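## Task

Take the flower lying on the table and clip it by its stem onto one of the dryer's pegs so it hangs with its head pointing down. No stem may end up bent or deformed. At the end the dryer must still hang from its rail and the flowers already on it must remain clipped.

## Robot and tools

Robot: two FANUC CRX arms, left_arm and right_arm, each with a Robotiq 140 parallel gripper and a wrist camera. The fingers can fold at a hinge: grip with the outer quarter of the pads (near the tips) for a firm hold. Parts held deeper toward the palm may slip or be squeezed unpredictably, and pressing the tips straight down onto a surface folds them, so a later grip may fail.

Frames: the scene frame has its origin on the table top halfway between the arms, +z up, +x out over the table, left_arm on the +y side. Left base sits near (0.001, 0.429, 0) and right base near (-0.010, -0.340, 0), both nearly unrotated with +z up. Each arm reports end_effector_position (m) and end_effector_quat_wxyz in its own base frame. That point lies between the closed pads; fingertips extend about 33 mm further. Gripper +z points along the fingers, and the fingers open and close along gripper y. Fixed cameras and the table use the scene frame.

Row format (used by execute_actions and move): 18 numbers, all in [-1, 1], one list covering both arms: left dx, dy, dz, rx, ry, rz, left position, force_limit, speed, then the same nine for the right arm. Send a full row even if only one arm moves. dx..rz are offsets, not poses: measured from that arm's Hand target at the start of the action or move, along the Hand target's own axes. Scale: 1.0 = 0.6 m or 180 degrees (so 0.05 = 30 mm). rx, ry, rz form one rotation vector. All zeros for an arm means return to / hold its Hand target. Gripper position: +1 fully open (140 mm), about -0.8 pads touching, -1 close until blocked. force_limit (-1..+1) sets squeeze after a slow close, roughly 14 N at -1 to 58 N at +1; speed (-1..+1) sets finger speed, about 30 to 250 mm/s; faster closing squeezes much harder. Both start at +1. Resend the same three gripper numbers to leave a gripper unchanged; 0 is a real command.

execute_actions(actions, cameras): actions is a list of actions; each action is up to 15 rows, one per 1/30 s step, with the last row held to fill 15 steps (0.5 s). Every row is counted from the action's start pose, and each new action starts again from the current Hand target, so repeating an offset keeps moving. An empty list just returns state and images.

move(target, speed, blend, stop_force, zero, blocking, cameras): straight-line motion toward offsets given as one 18-number row or a list of up to 15 rows, all relative to the same starting Hand targets. speed is path top speed in m/s, 0.002 to 1 (default 0.25), one value or one per target. blend (m) rounds corners in a list. stop_force (12 to 80 N, one value for both arms) ends an arm's path when it feels that much push along its travel; use it slowly with a small value when approaching contact, leave it out when moving away from something pressed. It is unreliable when the gripper rotates, near stretched or singular poses, and cannot feel light loose objects. zero (default true) resets the force baseline first. blocking=false returns after 0.5 s while motion continues (not allowed with stop_force). Moves last 0.5 to 10 s and do not avoid obstacles or the other arm. Finger changes in later list targets apply only once everything is at rest; keep finger numbers identical across a list.

wait(seconds 0-10) lets time pass holding commands. stop brakes a running move. zoom_image(camera, region [x0,y0,x1,y1], at most 504x504 px) enlarges part of a camera's latest image. read_manual gives licence text only. finished_scene(scene 1 or 2) ends the scene permanently and moves to the next.

Cameras: cam_high, cam_low, cam_left_wrist, cam_right_wrist, each 672x504. cameras=["all"], [] for none; unknown names invalidate the call.

Results: Hand target is the last commanded pose after clipping; the controller limits each step to 70 mm and 16 degrees from the measured gripper pose, and the gripper often rests slightly short. object_status: 0 moving, 1 blocked while opening, 2 blocked while closing (a grip), 3 reached requested position or pads met. position_measured is in counts: 3 open, ~75 = 100 mm, 139 = 60 mm, 200 = 20 mm, 230 pads met. To grip harder, raise force_limit and nudge position (-1 to -0.98). Flange force is the estimated external force in gripper axes, including held weight, with noticeable error. The move: line reports done, off_target, moving, held or fault, plus limits such as paced or held.

Avoid: dropping the flower or letting anything leave the table; bending stems; knocking the dryer off its rail or loosening the clipped flowers; hard hits or pushing against firm surfaces (a target slightly past contact can trigger a fault); contact between the arms or closing a gripper on the other's fingers. A joint torque over its limit (36.8 N m for wrist joints, 147 for larger ones) or 150 N external force stops that arm for 10 s; release a held part before moving after such a stop. Long stretched or loaded holds overheat motors and brake the arm for 30 s or more. Heavy twisting or levering on the gripper is penalised; smooth, quick, low-effort motion is better.

Each tool is called by a JSON object that holds its "op" and its "data", one argument or row to a line.

## Session

{"op": "execute_actions", "data": {
  "actions": []
}}

Scene clock: 0.00 s.
left_arm: end_effector_position=(+0.0326, -0.5195, +0.2228) position_measured=3 object_status=3 end_effector_quat_wxyz=(-0.481, +0.156, +0.845, +0.173) | right_arm: end_effector_position=(+0.3168, -0.3187, +0.1900) position_measured=3 object_status=3 end_effector_quat_wxyz=(+0.151, +0.715, -0.583, +0.355)
Joint positions: left_arm=[-0.998 0.835 0.53 0.522 -2.22 -0.836] | right_arm=[-0.063 -0.593 -1.017 0.893 -0.894 -0.228]
Joint velocities: within noise
Flange force (N): no reading
Hand target: left_arm +0.0326, -0.5195, +0.2228; -0.481, +0.156, +0.845, +0.173 | right_arm +0.3168, -0.3187, +0.1900; +0.151, +0.715, -0.583, +0.355
Tool commands: left_gripper/position=+1.0 left_gripper/force_limit=+1.0 left_gripper/speed=+1.0 right_gripper/position=+1.0 right_gripper/force_limit=+1.0 right_gripper/speed=+1.0

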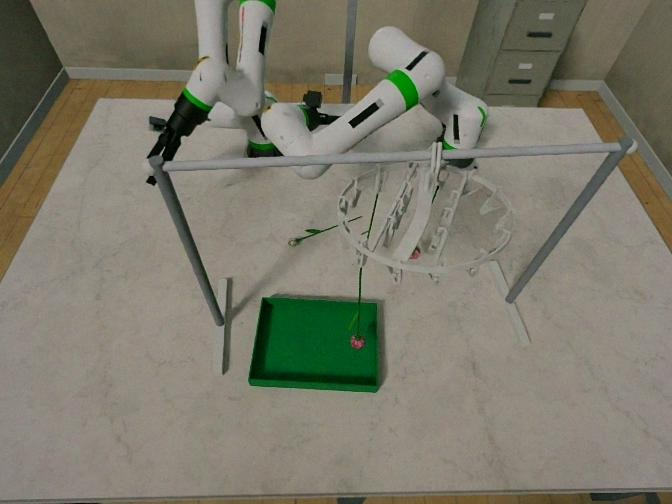

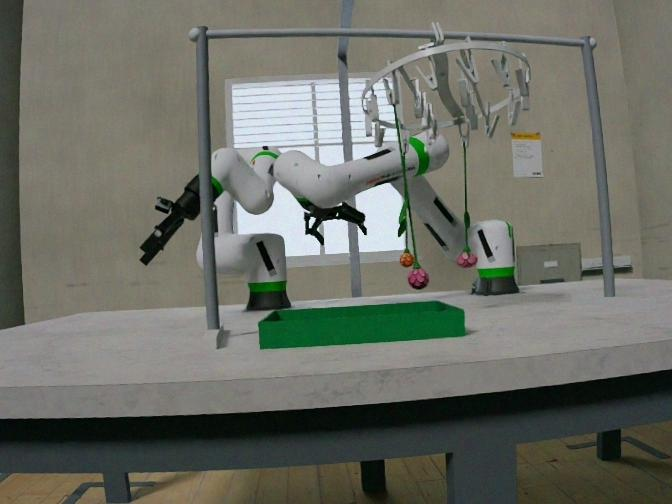

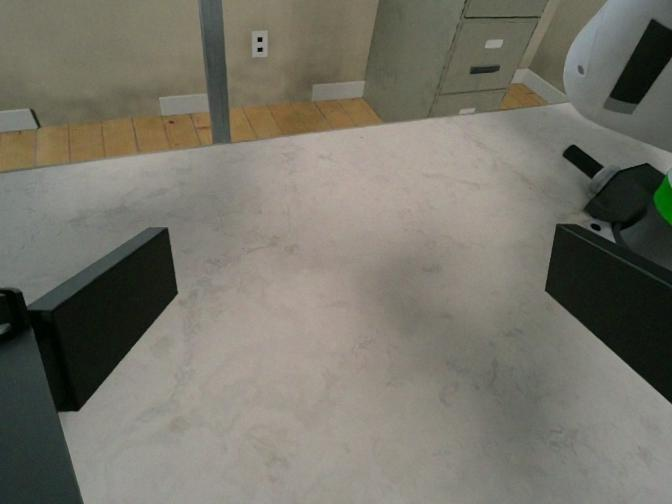

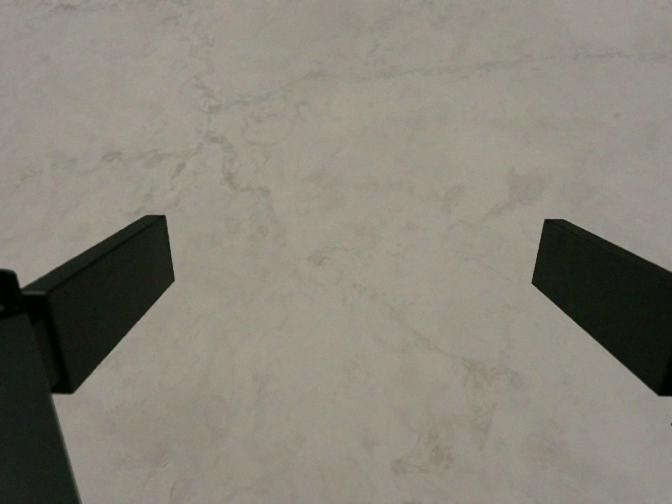

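{"op": "zoom_image", "data": {
  "camera": "cam_high",
  "region": [320, 130, 530, 290]
}}

{"op": "zoom_image", "data": {
  "camera": "cam_low",
  "region": [340, 10, 560, 175]
}}

{"op": "zoom_image", "data": {
  "camera": "cam_high",
  "region": [230, 180, 410, 315]
}}

{"op": "zoom_image", "data": {
  "camera": "cam_low",
  "region": [340, 130, 540, 310]
}}

Scaled by 2.400.

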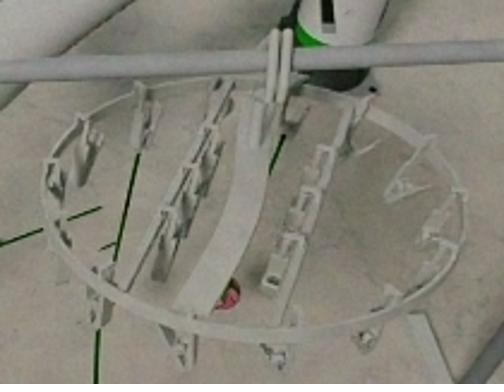

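Scaled by 2.291.

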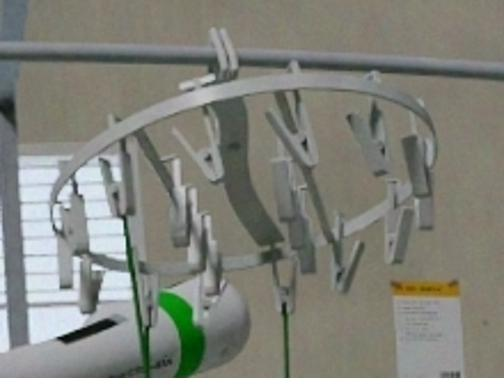

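Scaled by 2.800.

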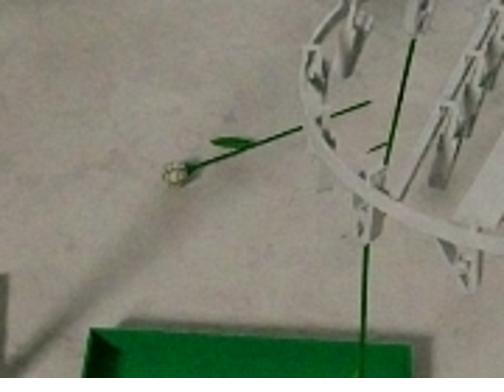

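Scaled by 2.520.

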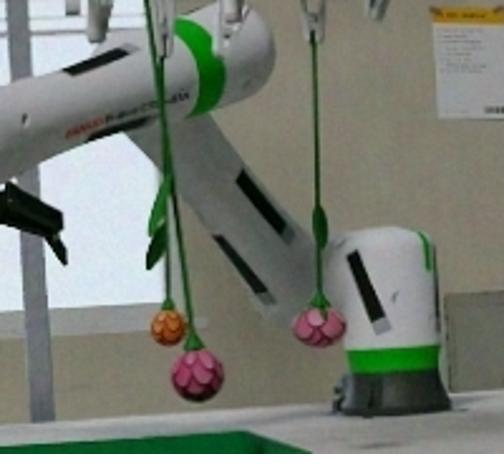

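{"op": "move", "data": {
  "target": [0.07,0.755,-0.334,0.081,-0.841,0.066,1,1,1,0,0,0,0,0,0,1,1,1],
  "speed": 0.4,
  "cameras": ["all"]
}}

Scene clock: 10.60 s.
left_arm: end_effector_position=(+0.3595, -0.2004, +0.4208) position_measured=3 object_status=3 end_effector_quat_wxyz=(+0.629, +0.245, +0.704, -0.220) | right_arm: end_effector_position=(+0.3168, -0.3187, +0.1900) position_measured=3 object_status=3 end_effector_quat_wxyz=(+0.151, +0.715, -0.583, +0.355)
Joint positions: left_arm=[0.319 -1.064 -1.186 1.517 -0.982 -3.213] | right_arm=[-0.063 -0.593 -1.017 0.893 -0.894 -0.228]
Flange force (N): left_arm=no reading | right_arm=[-0.2 5.3 3.5]
Hand target: left_arm +0.3591, -0.2005, +0.4195; +0.673, +0.223, +0.668, -0.224 | right_arm +0.3168, -0.3187, +0.1900; +0.151, +0.715, -0.583, +0.355
Off the commanded pose: left_arm 0.001 m, 7 deg | right_arm 0.000 m, 0 deg.
joint sent to its limit (left arm) — joint 3 (elbow), lower limit, where the elbow is as bent as it goes. The joint targets are off in orientation, not in position.
move: off_target (left_arm); limits=paced
camera_calibration:
cam_left_wrist: T_world_to_cam=[[0.622018, 0.783001, 0.00186231, -0.0588293], [-0.186894, 0.146158, 0.971447, -0.302314], [0.760372, -0.604605, 0.237251, -0.352675], [0, 0, 0, 1]] pos_world=[0.248257, -0.12298, 0.377464]

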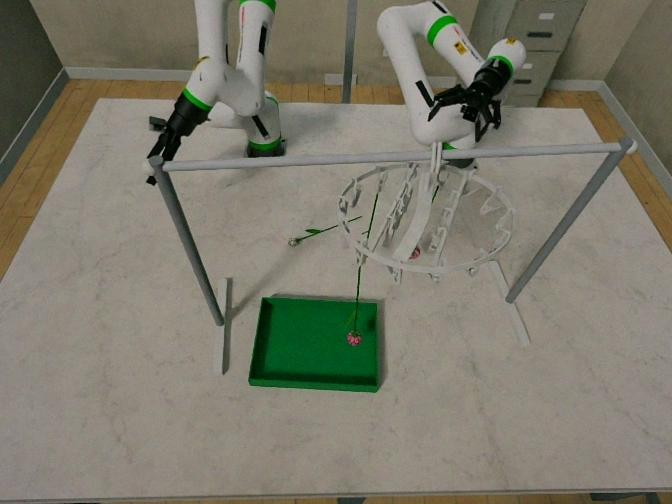

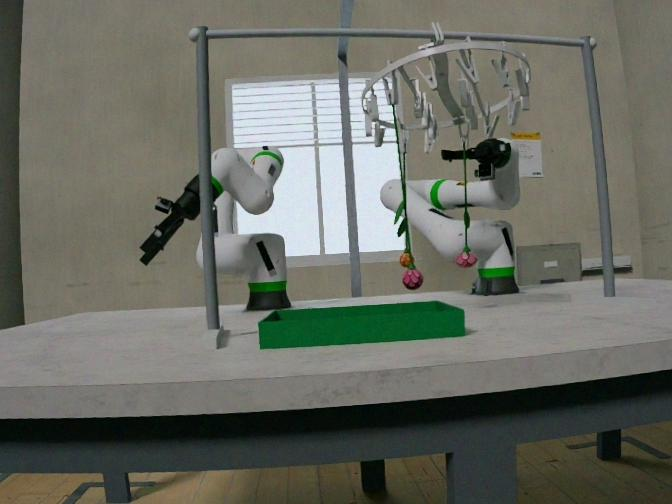

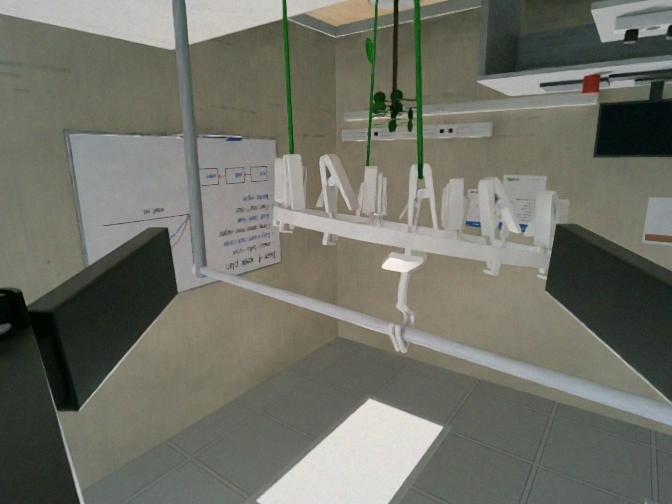

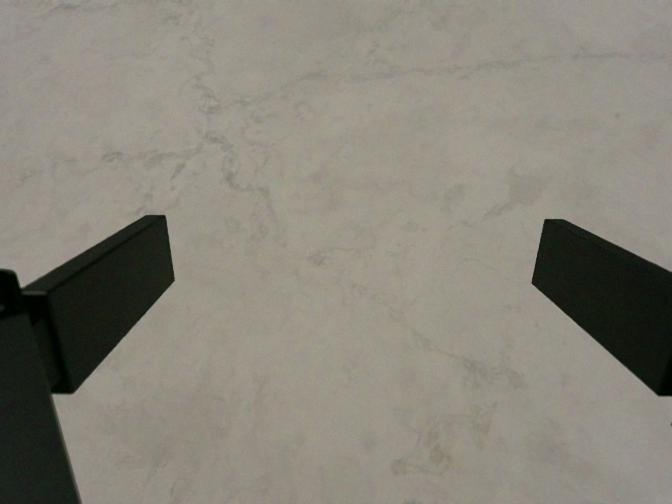

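{"op": "zoom_image", "data": {
  "camera": "cam_left_wrist",
  "region": [250, 120, 580, 368]
}}

{"op": "zoom_image", "data": {
  "camera": "cam_low",
  "region": [350, 30, 450, 160]
}}

{"op": "zoom_image", "data": {
  "camera": "cam_low",
  "region": [440, 30, 540, 160]
}}

Scaled by 1.527.

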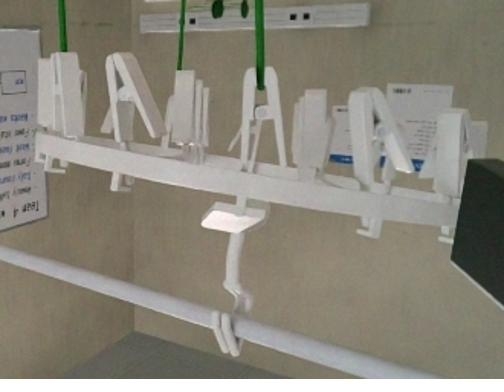

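Scaled by 3.877.

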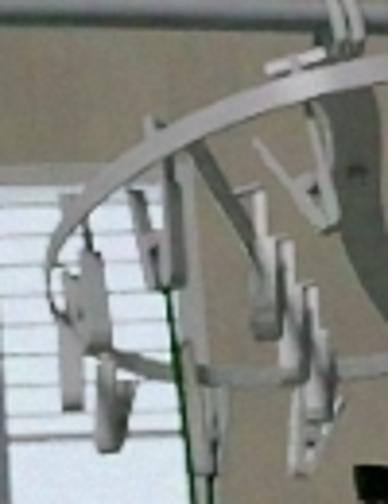

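Scaled by 3.877.

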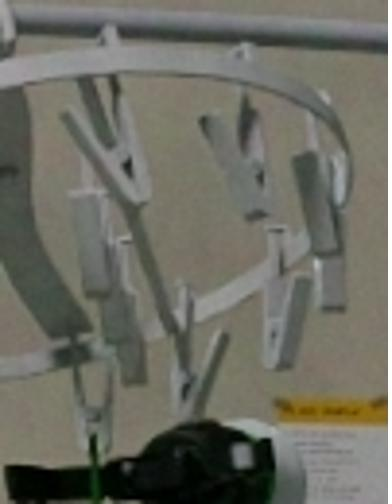

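{"op": "move", "data": {
  "target": [0,0,0,0,0,0,1,1,1,-0.703,-0.423,-0.589,-0.354,0.05,0.847,1,1,1],
  "speed": 0.4,
  "cameras": ["all"]
}}

Scene clock: 19.53 s.
left_arm: end_effector_position=(+0.3595, -0.2004, +0.4208) position_measured=3 object_status=3 end_effector_quat_wxyz=(+0.629, +0.245, +0.704, -0.220) | right_arm: end_effector_position=(+0.4098, +0.2800, +0.2002) position_measured=3 object_status=3 end_effector_quat_wxyz=(+0.000, +0.519, +0.855, +0.001)
Joint positions: left_arm=[0.32 -1.064 -1.186 1.518 -0.985 -3.214] | right_arm=[0.865 0.121 0.039 0 -1.486 -3.528]
Flange force (N): left_arm=no reading | right_arm=[-4.1 -7.1 2.6]
Hand target: left_arm +0.3591, -0.2005, +0.4195; +0.673, +0.223, +0.668, -0.224 | right_arm +0.4098, +0.2800, +0.2003; +0.000, +0.519, +0.855, +0.001
Off the commanded pose: left_arm 0.001 m, 7 deg | right_arm 0.000 m, 0 deg.
joint sent to its limit (left arm) — joint 3 (elbow), lower limit, where the elbow is as bent as it goes. The joint targets are off in orientation, not in position.
move: off_target (left_arm)
camera_calibration:
cam_left_wrist: T_world_to_cam=[[0.622654, 0.782495, 0.00181173, -0.0591677], [-0.186894, 0.146468, 0.9714, -0.302157], [0.75985, -0.605185, 0.237443, -0.352683], [0, 0, 0, 1]] pos_world=[0.248355, -0.122883, 0.377365]
cam_right_wrist: T_world_to_cam=[[0.884627, 0.46623, 0.00805689, -0.48633], [0.433366, -0.828403, 0.354882, -0.0139116], [0.172131, -0.310447, -0.934876, 0.346667], [0, 0, 0, 1]] pos_world=[0.376577, 0.322839, 0.332946]

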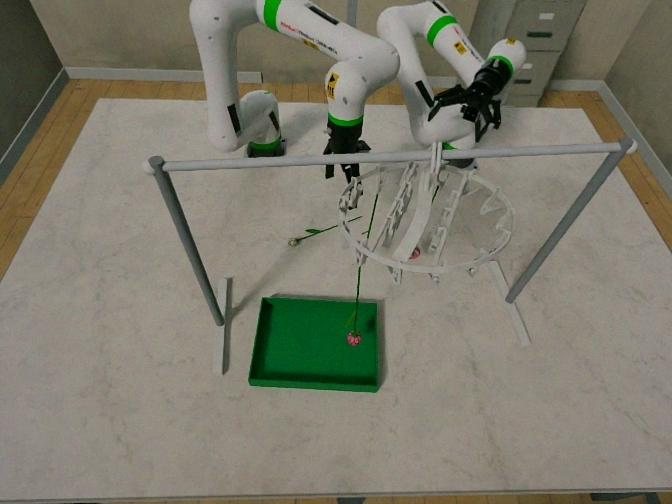

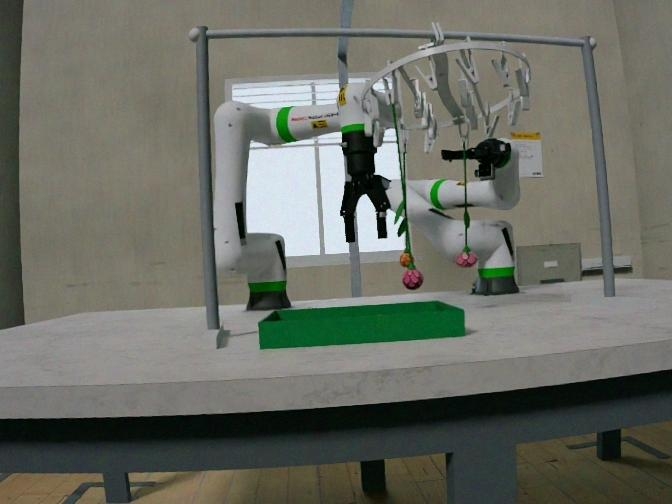

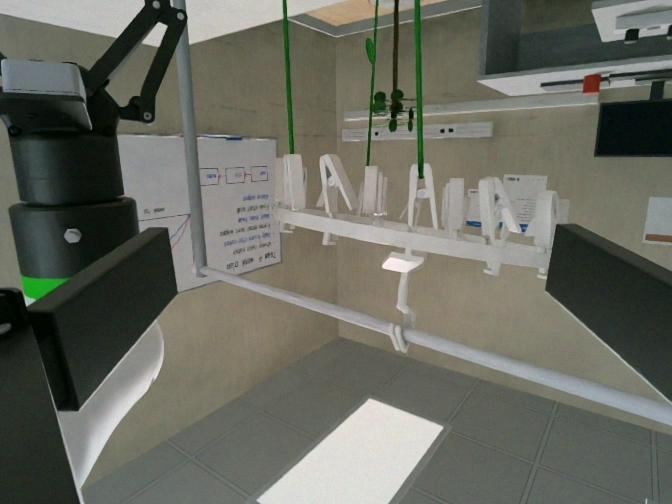

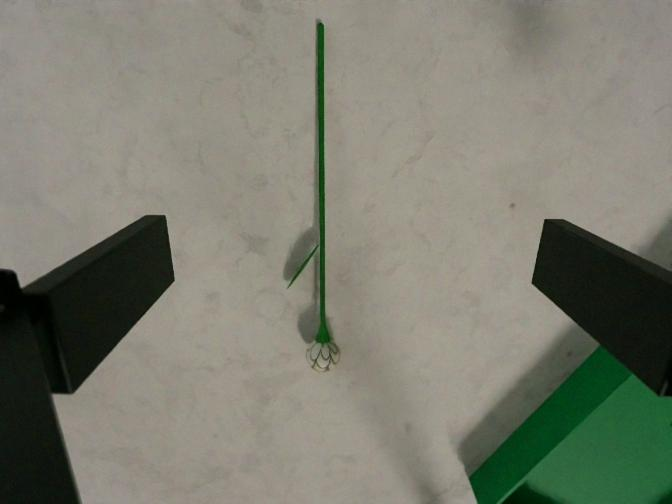

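{"op": "move", "data": {
  "target": [0,0,0,0,0,0,1,1,1,0.0838,0.0383,0.2333,0,0,0,-0.82,-1,0]
}}

{"op": "move", "data": {
  "target": [0,0,0,0,0,0,1,1,1,0,0,0.0667,0,0,0,-0.82,-1,0],
  "speed": 0.012,
  "stop_force": 12
}}

Scene clock: 21.40 s.
left_arm: end_effector_position=(+0.3595, -0.2004, +0.4208) position_measured=3 object_status=3 end_effector_quat_wxyz=(+0.629, +0.245, +0.704, -0.220) | right_arm: end_effector_position=(+0.4073, +0.3354, +0.0604) position_measured=231 object_status=0 end_effector_quat_wxyz=(+0.000, +0.519, +0.855, +0.001)
Joint positions: left_arm=[0.32 -1.064 -1.186 1.518 -0.985 -3.214] | right_arm=[0.938 0.277 -0.11 0 -1.181 -3.601]
Flange force (N): left_arm=no reading | right_arm=[-3.5 -8.5 -0.4]
Hand target: left_arm +0.3591, -0.2005, +0.4195; +0.673, +0.223, +0.668, -0.224 | right_arm +0.4073, +0.3354, +0.0604; +0.000, +0.519, +0.855, +0.001
Off the commanded pose: left_arm 0.001 m, 7 deg | right_arm 0.000 m, 0 deg.
joint sent to its limit (left arm) — joint 3 (elbow), lower limit, where the elbow is as bent as it goes. The joint targets are off in orientation, not in position.
move: off_target (left_arm)
camera_calibration:
cam_left_wrist: T_world_to_cam=[[0.622654, 0.782495, 0.00181173, -0.0591677], [-0.186894, 0.146468, 0.9714, -0.302157], [0.75985, -0.605185, 0.237443, -0.352683], [0, 0, 0, 1]] pos_world=[0.248355, -0.122883, 0.377365]
cam_right_wrist: T_world_to_cam=[[0.884643, 0.466197, 0.0082146, -0.508844], [0.433293, -0.828458, 0.354844, 0.0827687], [0.172233, -0.310351, -0.934889, 0.233435], [0, 0, 0, 1]] pos_world=[0.374077, 0.378239, 0.193046]

Scene clock: 21.43 s.
left_arm: end_effector_position=(+0.3595, -0.2004, +0.4208) position_measured=3 object_status=3 end_effector_quat_wxyz=(+0.629, +0.245, +0.704, -0.220) | right_arm: end_effector_position=(+0.4073, +0.3354, +0.0604) position_measured=231 object_status=0 end_effector_quat_wxyz=(+0.000, +0.519, +0.855, +0.001)
Joint positions: left_arm=[0.32 -1.064 -1.186 1.518 -0.985 -3.214] | right_arm=[0.938 0.277 -0.11 0 -1.181 -3.601]
Flange force (N): left_arm=no reading | right_arm=[-3.5 -8.5 -0.4]
Hand target: left_arm +0.3591, -0.2005, +0.4195; +0.673, +0.223, +0.668, -0.224 | right_arm +0.4073, +0.3354, +0.0604; +0.000, +0.519, +0.855, +0.001
move: given up (no force reading, so stop_force could not act: nothing was sent to either arm)
camera_calibration:
cam_left_wrist: T_world_to_cam=[[0.622654, 0.782495, 0.00181173, -0.0591677], [-0.186894, 0.146468, 0.9714, -0.302157], [0.75985, -0.605185, 0.237443, -0.352683], [0, 0, 0, 1]] pos_world=[0.248355, -0.122883, 0.377365]
cam_right_wrist: T_world_to_cam=[[0.884643, 0.466197, 0.0082146, -0.508844], [0.433293, -0.828458, 0.354844, 0.0827687], [0.172233, -0.310351, -0.934889, 0.233435], [0, 0, 0, 1]] pos_world=[0.374077, 0.378239, 0.193046]

{"op": "move", "data": {
  "target": [0,0,0,0,0,0,1,1,1,0,0,0.0667,0,0,0,-0.82,-1,0],
  "speed": 0.012,
  "stop_force": 12
}}

Scene clock: 21.73 s.
left_arm: end_effector_position=(+0.3595, -0.2004, +0.4208) position_measured=3 object_status=3 end_effector_quat_wxyz=(+0.629, +0.245, +0.704, -0.220) | right_arm: end_effector_position=(+0.4073, +0.3354, +0.0604) position_measured=231 object_status=3 end_effector_quat_wxyz=(+0.000, +0.519, +0.855, +0.001)
Joint positions: left_arm=[0.32 -1.064 -1.186 1.518 -0.985 -3.214] | right_arm=[0.938 0.277 -0.11 0 -1.181 -3.601]
Flange force (N): left_arm=no reading | right_arm=[-4.1 -7.6 -0.3]
Hand target: left_arm +0.3591, -0.2005, +0.4195; +0.673, +0.223, +0.668, -0.224 | right_arm +0.4073, +0.3354, +0.0604; +0.000, +0.519, +0.855, +0.001
move: given up (no force reading, so stop_force could not act: nothing was sent to either arm)
camera_calibration:
cam_left_wrist: T_world_to_cam=[[0.622736, 0.782429, 0.00198059, -0.0592603], [-0.186984, 0.146362, 0.971398, -0.302148], [0.759761, -0.605295, 0.237447, -0.352676], [0, 0, 0, 1]] pos_world=[0.248356, -0.122883, 0.377365]
cam_right_wrist: T_world_to_cam=[[0.884643, 0.466197, 0.0082146, -0.508844], [0.433293, -0.828458, 0.354844, 0.0827687], [0.172233, -0.310351, -0.934889, 0.233435], [0, 0, 0, 1]] pos_world=[0.374077, 0.378239, 0.193046]

{"op": "move", "data": {
  "target": [-0.033,0.248,0.108,0.048,0,0,1,1,1,0,0,0.02,0,0,0,-0.82,-1,0],
  "speed": 0.2,
  "cameras": ["cam_high","cam_left_wrist","cam_right_wrist"]
}}

{"op": "zoom_image", "data": {
  "camera": "cam_left_wrist",
  "region": [170, 100, 550, 385]
}}

{"op": "move", "data": {
  "target": [0,0,0,0,0,0,1,1,1,0,0,0.05,0,0,0,-0.82,-1,0],
  "speed": 0.012,
  "stop_force": 12,
  "cameras": ["cam_right_wrist"]
}}

Scene clock: 23.97 s.
left_arm: end_effector_position=(+0.5002, -0.1204, +0.4399) position_measured=3 object_status=3 end_effector_quat_wxyz=(+0.654, +0.273, +0.649, -0.274) | right_arm: end_effector_position=(+0.4073, +0.3355, +0.0484) position_measured=231 object_status=3 end_effector_quat_wxyz=(+0.000, +0.519, +0.855, +0.001)
Joint positions: left_arm=[0.389 -0.364 -0.947 1.797 -1.254 -3.763] | right_arm=[0.938 0.289 -0.125 0 -1.154 -3.601]
Flange force (N): left_arm=[-0.7 -2.3 5.2] | right_arm=[-3.4 -8.1 -0.9]
Hand target: left_arm +0.5002, -0.1204, +0.4399; +0.654, +0.273, +0.649, -0.274 | right_arm +0.4073, +0.3355, +0.0484; +0.000, +0.519, +0.855, +0.001
Off the commanded pose: left_arm 0.000 m, 0 deg | right_arm 0.000 m, 0 deg.
move: done
camera_calibration:
cam_left_wrist: T_world_to_cam=[[0.714156, 0.699972, 0.00447315, -0.266266], [-0.248278, 0.247324, 0.936584, -0.248101], [0.654476, -0.669978, 0.350416, -0.420493], [0, 0, 0, 1]] pos_world=[0.40376, -0.0339807, 0.380906]
cam_right_wrist: T_world_to_cam=[[0.884643, 0.466197, 0.0082146, -0.508746], [0.433293, -0.828458, 0.354844, 0.0870268], [0.172233, -0.310351, -0.934889, 0.222217], [0, 0, 0, 1]] pos_world=[0.374077, 0.378239, 0.181046]
Images, in order (width x height): cam_high 672x504, cam_left_wrist 672x504, cam_right_wrist 672x504.

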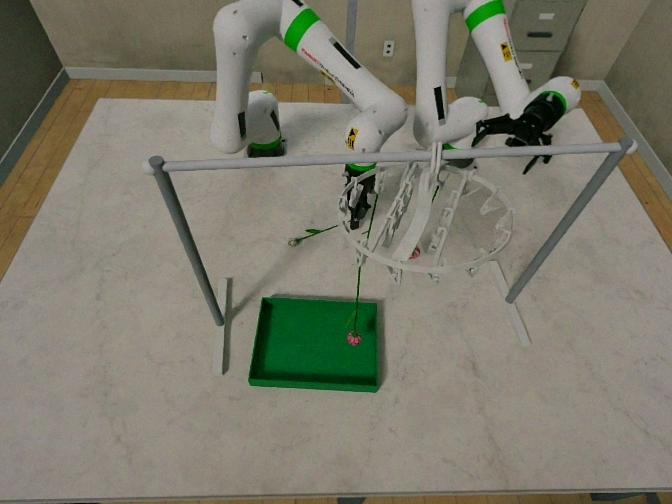

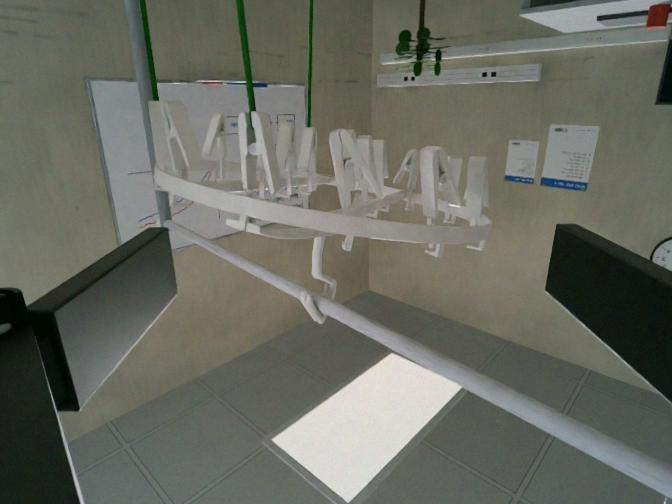

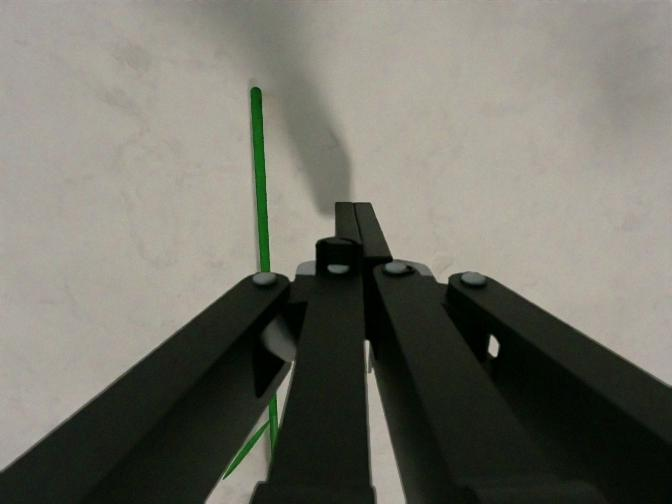

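Scaled by 1.326.

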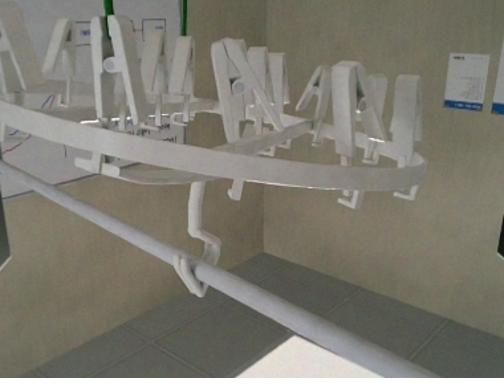

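Scene clock: 25.70 s.
left_arm: end_effector_position=(+0.5002, -0.1203, +0.4399) position_measured=3 object_status=3 end_effector_quat_wxyz=(+0.654, +0.273, +0.649, -0.274) | right_arm: end_effector_position=(+0.4073, +0.3355, +0.0344) position_measured=231 object_status=3 end_effector_quat_wxyz=(+0.000, +0.519, +0.855, +0.001)
Joint positions: left_arm=[0.389 -0.364 -0.947 1.797 -1.254 -3.763] | right_arm=[0.938 0.303 -0.142 0 -1.123 -3.601]
Flange force (N): left_arm=[-0.5 -1.2 5.9] | right_arm=[-1.6 -17.1 -33.2]
Hand target: left_arm +0.5002, -0.1204, +0.4399; +0.654, +0.273, +0.649, -0.274 | right_arm +0.4073, +0.3355, +0.0344; +0.000, +0.519, +0.855, +0.001 (not the last commanded pose)
Off the commanded pose: left_arm 0.000 m, 0 deg | right_arm 0.016 m, 0 deg.
move: contact (right_arm)
camera_calibration:
cam_right_wrist: T_world_to_cam=[[0.884605, 0.46627, 0.00818403, -0.508686], [0.433371, -0.828417, 0.354845, 0.0919971], [0.172234, -0.310351, -0.934889, 0.209252], [0, 0, 0, 1]] pos_world=[0.374077, 0.378339, 0.167146]
Images, in order (width x height): cam_right_wrist 672x504.

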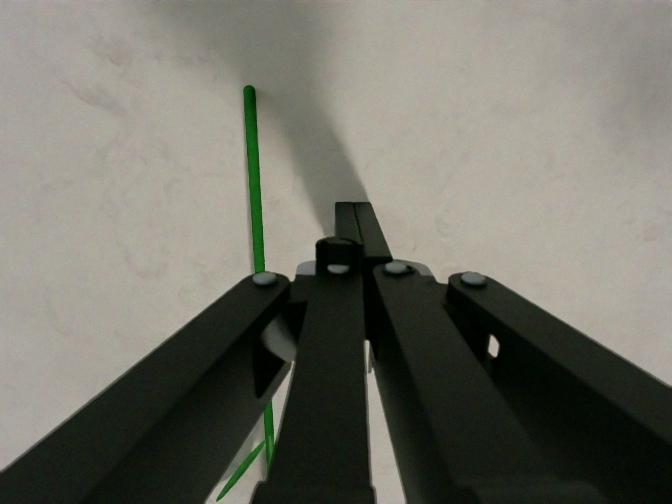

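{"op": "move", "data": {
  "target": [
    [0,0,0,0,0,0,1,1,1,0,0,-0.0417,0,0,0,-0.82,-1,0],
    [0,0,0,0,0,0,1,1,1,0,-0.0728,-0.0417,0,0,0,-0.4,-1,0]
  ],
  "speed": 0.1,
  "cameras": ["cam_right_wrist"]
}}

Scene clock: 28.10 s.
left_arm: end_effector_position=(+0.5002, -0.1204, +0.4399) position_measured=3 object_status=3 end_effector_quat_wxyz=(+0.654, +0.273, +0.649, -0.274) | right_arm: end_effector_position=(+0.3685, +0.3154, +0.0593) position_measured=179 object_status=0 end_effector_quat_wxyz=(+0.000, +0.519, +0.855, +0.001)
Joint positions: left_arm=[0.389 -0.364 -0.947 1.797 -1.254 -3.763] | right_arm=[0.98 0.178 -0.236 0.001 -1.155 -3.643]
Flange force (N): left_arm=[-0.1 -1.2 5.8] | right_arm=[-3.8 -7.1 -0.3]
Hand target: left_arm +0.5002, -0.1204, +0.4399; +0.654, +0.273, +0.649, -0.274 | right_arm +0.3685, +0.3153, +0.0593; +0.000, +0.519, +0.855, +0.001
Off the commanded pose: left_arm 0.000 m, 0 deg | right_arm 0.000 m, 0 deg.
move: done
camera_calibration:
cam_right_wrist: T_world_to_cam=[[0.884605, 0.46627, 0.00818403, -0.465149], [0.433371, -0.828417, 0.354845, 0.0832422], [0.172234, -0.310351, -0.934889, 0.232945], [0, 0, 0, 1]] pos_world=[0.335277, 0.358139, 0.192046]
Images, in order (width x height): cam_right_wrist 672x504.

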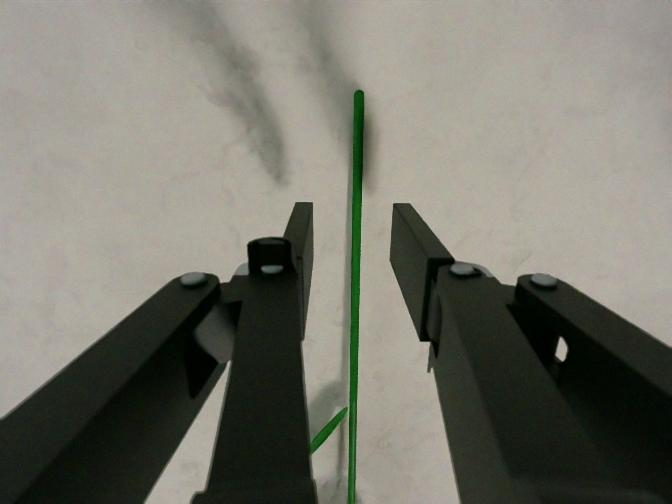

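{"op": "move", "data": {
  "target": [
    [0,0,0,0,0,0,1,1,1,0,0,0.0375,0,0,0,-0.4,-1,0],
    [0,0,0,0,0,0,1,1,1,0,0,0.0375,0,0,0,-1,-1,-1]
  ],
  "speed": 0.05,
  "cameras": ["cam_right_wrist"]
}}

{"op": "wait", "data": {
  "seconds": 1
}}

Scene clock: 30.37 s.
left_arm: end_effector_position=(+0.5002, -0.1204, +0.4399) position_measured=3 object_status=3 end_effector_quat_wxyz=(+0.654, +0.273, +0.649, -0.274) | right_arm: end_effector_position=(+0.3685, +0.3154, +0.0368) position_measured=224 object_status=0 end_effector_quat_wxyz=(+0.000, +0.519, +0.855, +0.001)
Joint positions: left_arm=[0.389 -0.364 -0.947 1.797 -1.254 -3.763] | right_arm=[0.98 0.202 -0.264 0.001 -1.102 -3.643]
Flange force (N): left_arm=[-0.5 -0.9 5.5] | right_arm=[-4.2 -7.3 -1.2]
Hand target: left_arm +0.5002, -0.1204, +0.4399; +0.654, +0.273, +0.649, -0.274 | right_arm +0.3685, +0.3154, +0.0368; +0.000, +0.519, +0.855, +0.001
Off the commanded pose: left_arm 0.000 m, 0 deg | right_arm 0.000 m, 0 deg.
move: done
camera_calibration:
cam_right_wrist: T_world_to_cam=[[0.884604, 0.466271, 0.00818358, -0.465011], [0.433372, -0.828416, 0.354845, 0.0913084], [0.172234, -0.310351, -0.934889, 0.211941], [0, 0, 0, 1]] pos_world=[0.335277, 0.358239, 0.169546]
Images, in order (width x height): cam_right_wrist 672x504.

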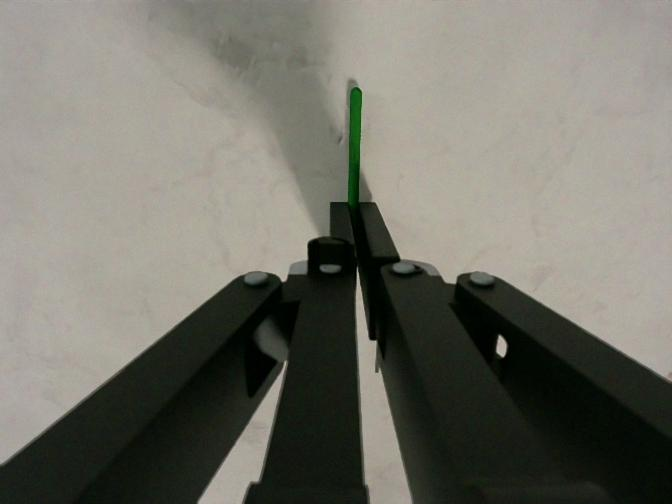

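Scene clock: 31.37 s.
left_arm: end_effector_position=(+0.5002, -0.1204, +0.4399) position_measured=3 object_status=3 end_effector_quat_wxyz=(+0.654, +0.273, +0.649, -0.274) | right_arm: end_effector_position=(+0.3685, +0.3154, +0.0368) position_measured=224 object_status=2 end_effector_quat_wxyz=(+0.000, +0.519, +0.855, +0.001)
Joint positions: left_arm=[0.389 -0.364 -0.947 1.797 -1.254 -3.763] | right_arm=[0.98 0.202 -0.264 0.001 -1.102 -3.643]
Flange force (N): left_arm=[-0.5 -1.1 5.4] | right_arm=[-3.6 -7.6 -0.9]
Hand target: left_arm +0.5002, -0.1204, +0.4399; +0.654, +0.273, +0.649, -0.274 | right_arm +0.3685, +0.3154, +0.0368; +0.000, +0.519, +0.855, +0.001
Tool commands: left_gripper/position=+1.0 left_gripper/force_limit=+1.0 left_gripper/speed=+1.0 right_gripper/position=-1.0 right_gripper/force_limit=-1.0 right_gripper/speed=-1.0
Off the commanded pose: left_arm 0.000 m, 0 deg | right_arm 0.000 m, 0 deg.
wait: 1.00 s; at rest by 0.17 s
camera_calibration:
cam_left_wrist: T_world_to_cam=[[0.714156, 0.699972, 0.00447315, -0.266266], [-0.248278, 0.247324, 0.936584, -0.248007], [0.654476, -0.669978, 0.350416, -0.420458], [0, 0, 0, 1]] pos_world=[0.40376, -0.0339807, 0.380806]
cam_right_wrist: T_world_to_cam=[[0.884605, 0.46627, 0.00818403, -0.465011], [0.433371, -0.828417, 0.354845, 0.091309], [0.172234, -0.310351, -0.934889, 0.211941], [0, 0, 0, 1]] pos_world=[0.335277, 0.358239, 0.169546]

{"op": "zoom_image", "data": {
  "camera": "cam_left_wrist",
  "region": [300, 100, 440, 270]
}}

Scaled by 2.965.

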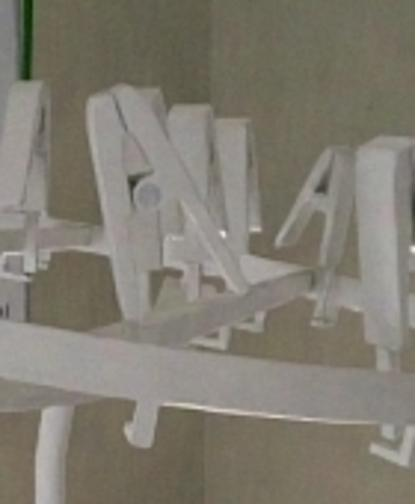

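{"op": "move", "data": {
  "target": [
    [0.005,0.018,0.125,0,0,0,-0.3,-1,0,0,0,-0.4387,0,0,0,-1,-1,-1],
    [0.005,0.018,0.125,0,0,0,-0.3,-1,0,0,0,-0.4387,-0.330,0.417,0.330,-1,-1,-1],
    [0.005,0.018,0.125,0,0,0,-0.3,-1,0,0.102,0.426,-0.4387,-0.330,0.417,0.330,-1,-1,-1]
  ],
  "speed": [0.2,0.35,0.2],
  "cameras": ["all"]
}}

{"op": "zoom_image", "data": {
  "camera": "cam_left_wrist",
  "region": [240, 60, 460, 280]
}}

Scene clock: 41.10 s.
left_arm: end_effector_position=(+0.5604, -0.1663, +0.4374) position_measured=167 object_status=3 end_effector_quat_wxyz=(+0.654, +0.273, +0.649, -0.274) | right_arm: end_effector_position=(+0.5664, +0.4872, +0.3013) position_measured=224 object_status=2 end_effector_quat_wxyz=(-0.203, +0.693, +0.241, +0.648)
Joint positions: left_arm=[0.109 -0.253 -0.857 1.997 -1.042 -3.867] | right_arm=[0.996 0.076 -0.346 -0.843 0.486 -3.93]
Flange force (N): left_arm=[0.1 -2.3 4.4] | right_arm=[1.2 3.7 -7.0]
Hand target: left_arm +0.5604, -0.1663, +0.4374; +0.654, +0.273, +0.649, -0.274 | right_arm +0.5668, +0.4869, +0.3007; -0.246, +0.662, +0.246, +0.664
Off the commanded pose: left_arm 0.000 m, 0 deg | right_arm 0.001 m, 6 deg.
joint sent to its limit (right arm) — joint 6 (wrist roll), lower limit. The joint targets are off in orientation, not in position.
move: off_target (right_arm)
camera_calibration:
cam_left_wrist: T_world_to_cam=[[0.714156, 0.699972, 0.00447315, -0.277049], [-0.248278, 0.247324, 0.936584, -0.219436], [0.654476, -0.669978, 0.350416, -0.489835], [0, 0, 0, 1]] pos_world=[0.46396, -0.0799807, 0.378406]
cam_right_wrist: T_world_to_cam=[[0.593791, -0.803741, 0.0375994, 0.0523149], [-0.3236, -0.281332, -0.903402, 0.595402], [0.736679, 0.524265, -0.427142, -0.40095], [0, 0, 0, 1]] pos_world=[0.456979, 0.419757, 0.364658]

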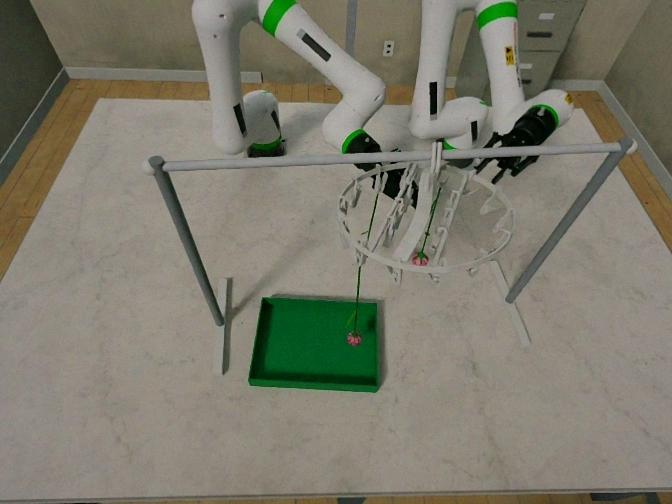

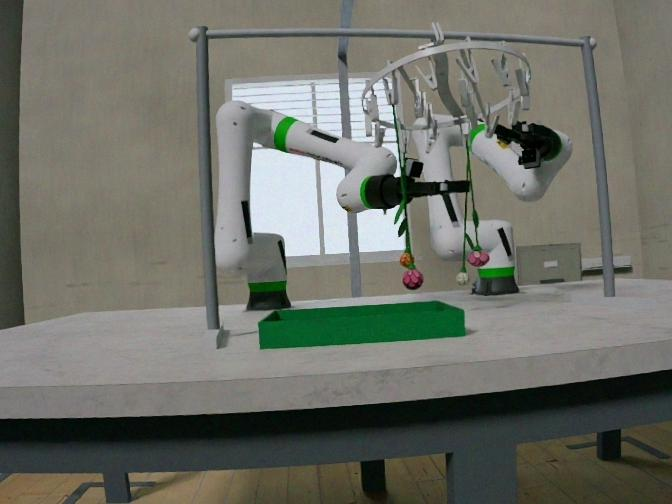

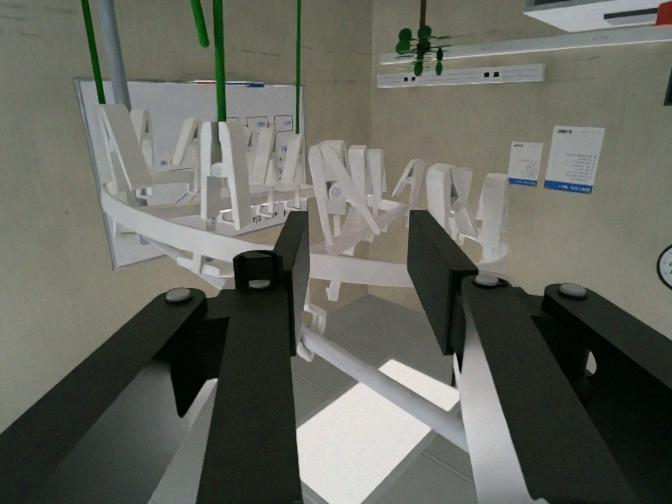

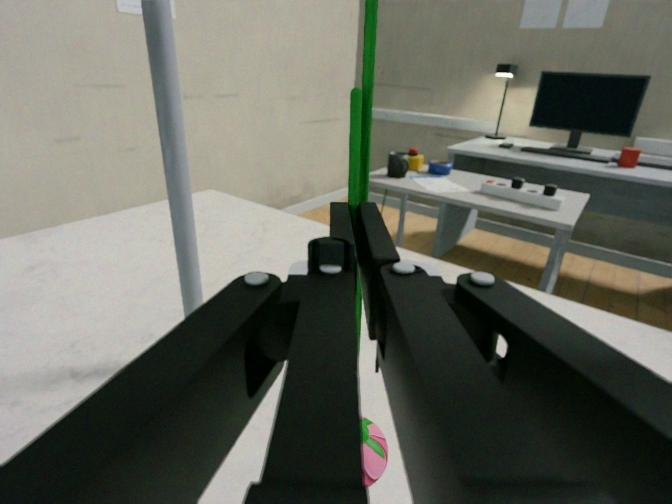

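Scaled by 2.291.

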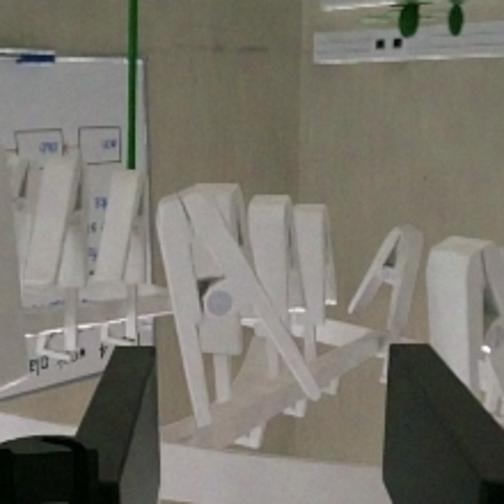

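{"op": "wait", "data": {
  "seconds": 0.5,
  "cameras": ["all"]
}}

{"op": "zoom_image", "data": {
  "camera": "cam_low",
  "region": [390, 30, 550, 300]
}}

{"op": "zoom_image", "data": {
  "camera": "cam_high",
  "region": [330, 130, 530, 290]
}}

{"op": "zoom_image", "data": {
  "camera": "cam_right_wrist",
  "region": [250, 0, 500, 220]
}}

Scene clock: 43.00 s.
left_arm: end_effector_position=(+0.5604, -0.1663, +0.4374) position_measured=167 object_status=3 end_effector_quat_wxyz=(+0.654, +0.273, +0.649, -0.274) | right_arm: end_effector_position=(+0.5664, +0.4872, +0.3012) position_measured=224 object_status=2 end_effector_quat_wxyz=(-0.203, +0.694, +0.241, +0.648)
Joint positions: left_arm=[0.109 -0.253 -0.857 1.997 -1.042 -3.867] | right_arm=[0.996 0.076 -0.346 -0.843 0.486 -3.93]
Flange force (N): left_arm=[-0.1 -3.3 4.1] | right_arm=[0.9 4.2 -6.9]
Hand target: left_arm +0.5604, -0.1663, +0.4374; +0.654, +0.273, +0.649, -0.274 | right_arm +0.5668, +0.4869, +0.3007; -0.246, +0.662, +0.246, +0.664
Tool commands: left_gripper/position=-0.3 left_gripper/force_limit=-1.0 left_gripper/speed=+0.0 right_gripper/position=-1.0 right_gripper/force_limit=-1.0 right_gripper/speed=-1.0
Off the commanded pose: left_arm 0.000 m, 0 deg | right_arm 0.001 m, 6 deg.
wait: 0.50 s; at rest from the start
camera_calibration:
cam_left_wrist: T_world_to_cam=[[0.714156, 0.699972, 0.00447315, -0.277049], [-0.248278, 0.247324, 0.936584, -0.219436], [0.654476, -0.669978, 0.350416, -0.489835], [0, 0, 0, 1]] pos_world=[0.46396, -0.0799807, 0.378406]
cam_right_wrist: T_world_to_cam=[[0.593607, -0.803891, 0.0372705, 0.0525045], [-0.323922, -0.281072, -0.903368, 0.595309], [0.736685, 0.524173, -0.427244, -0.400868], [0, 0, 0, 1]] pos_world=[0.45698, 0.419656, 0.364557]

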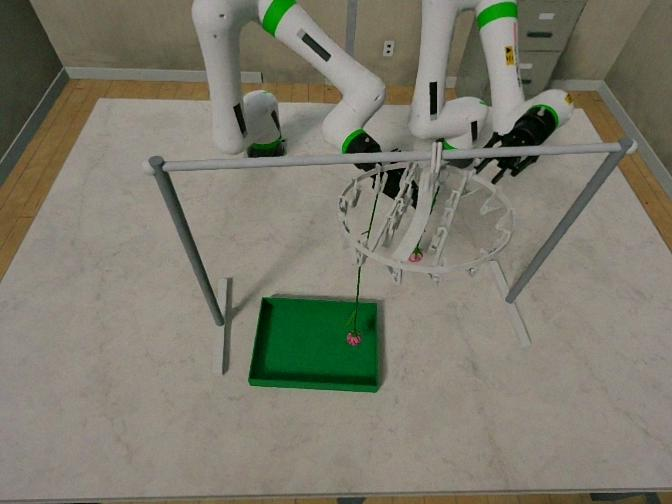

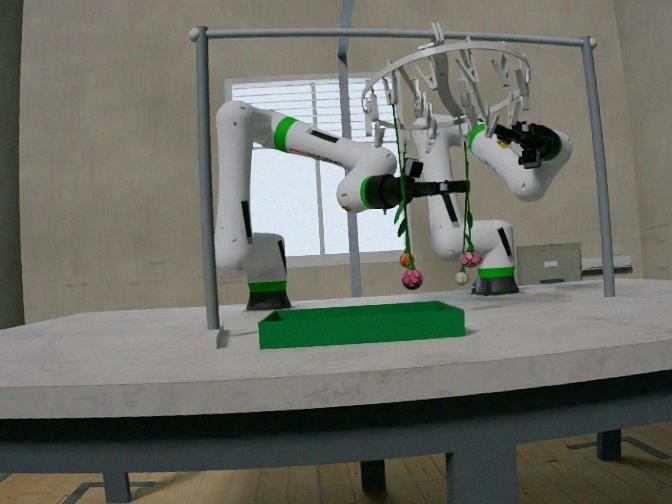

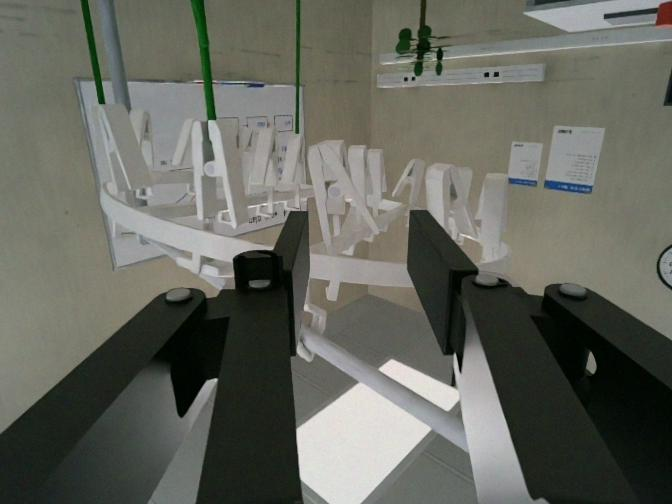

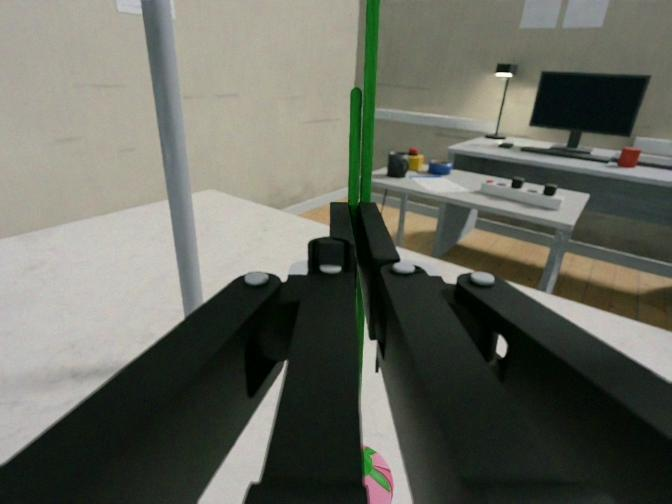

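Scaled by 1.867.

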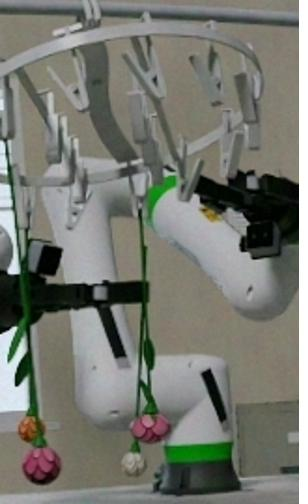

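Scaled by 2.520.

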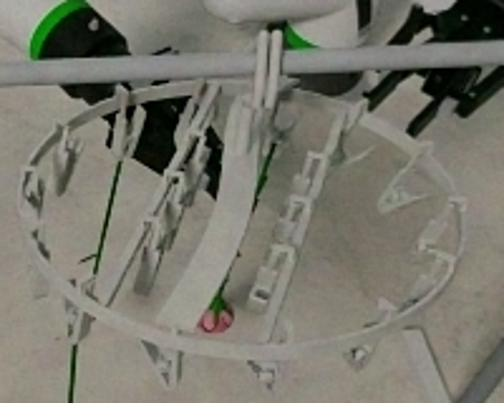

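Scaled by 2.016.

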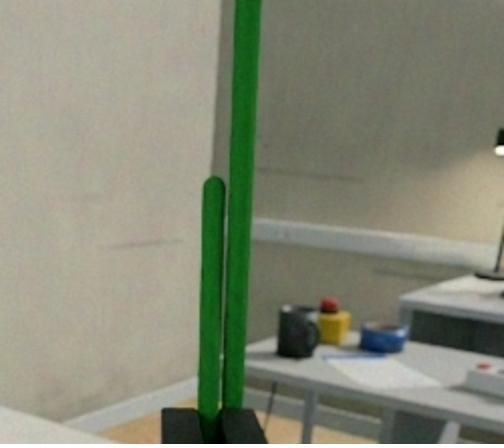

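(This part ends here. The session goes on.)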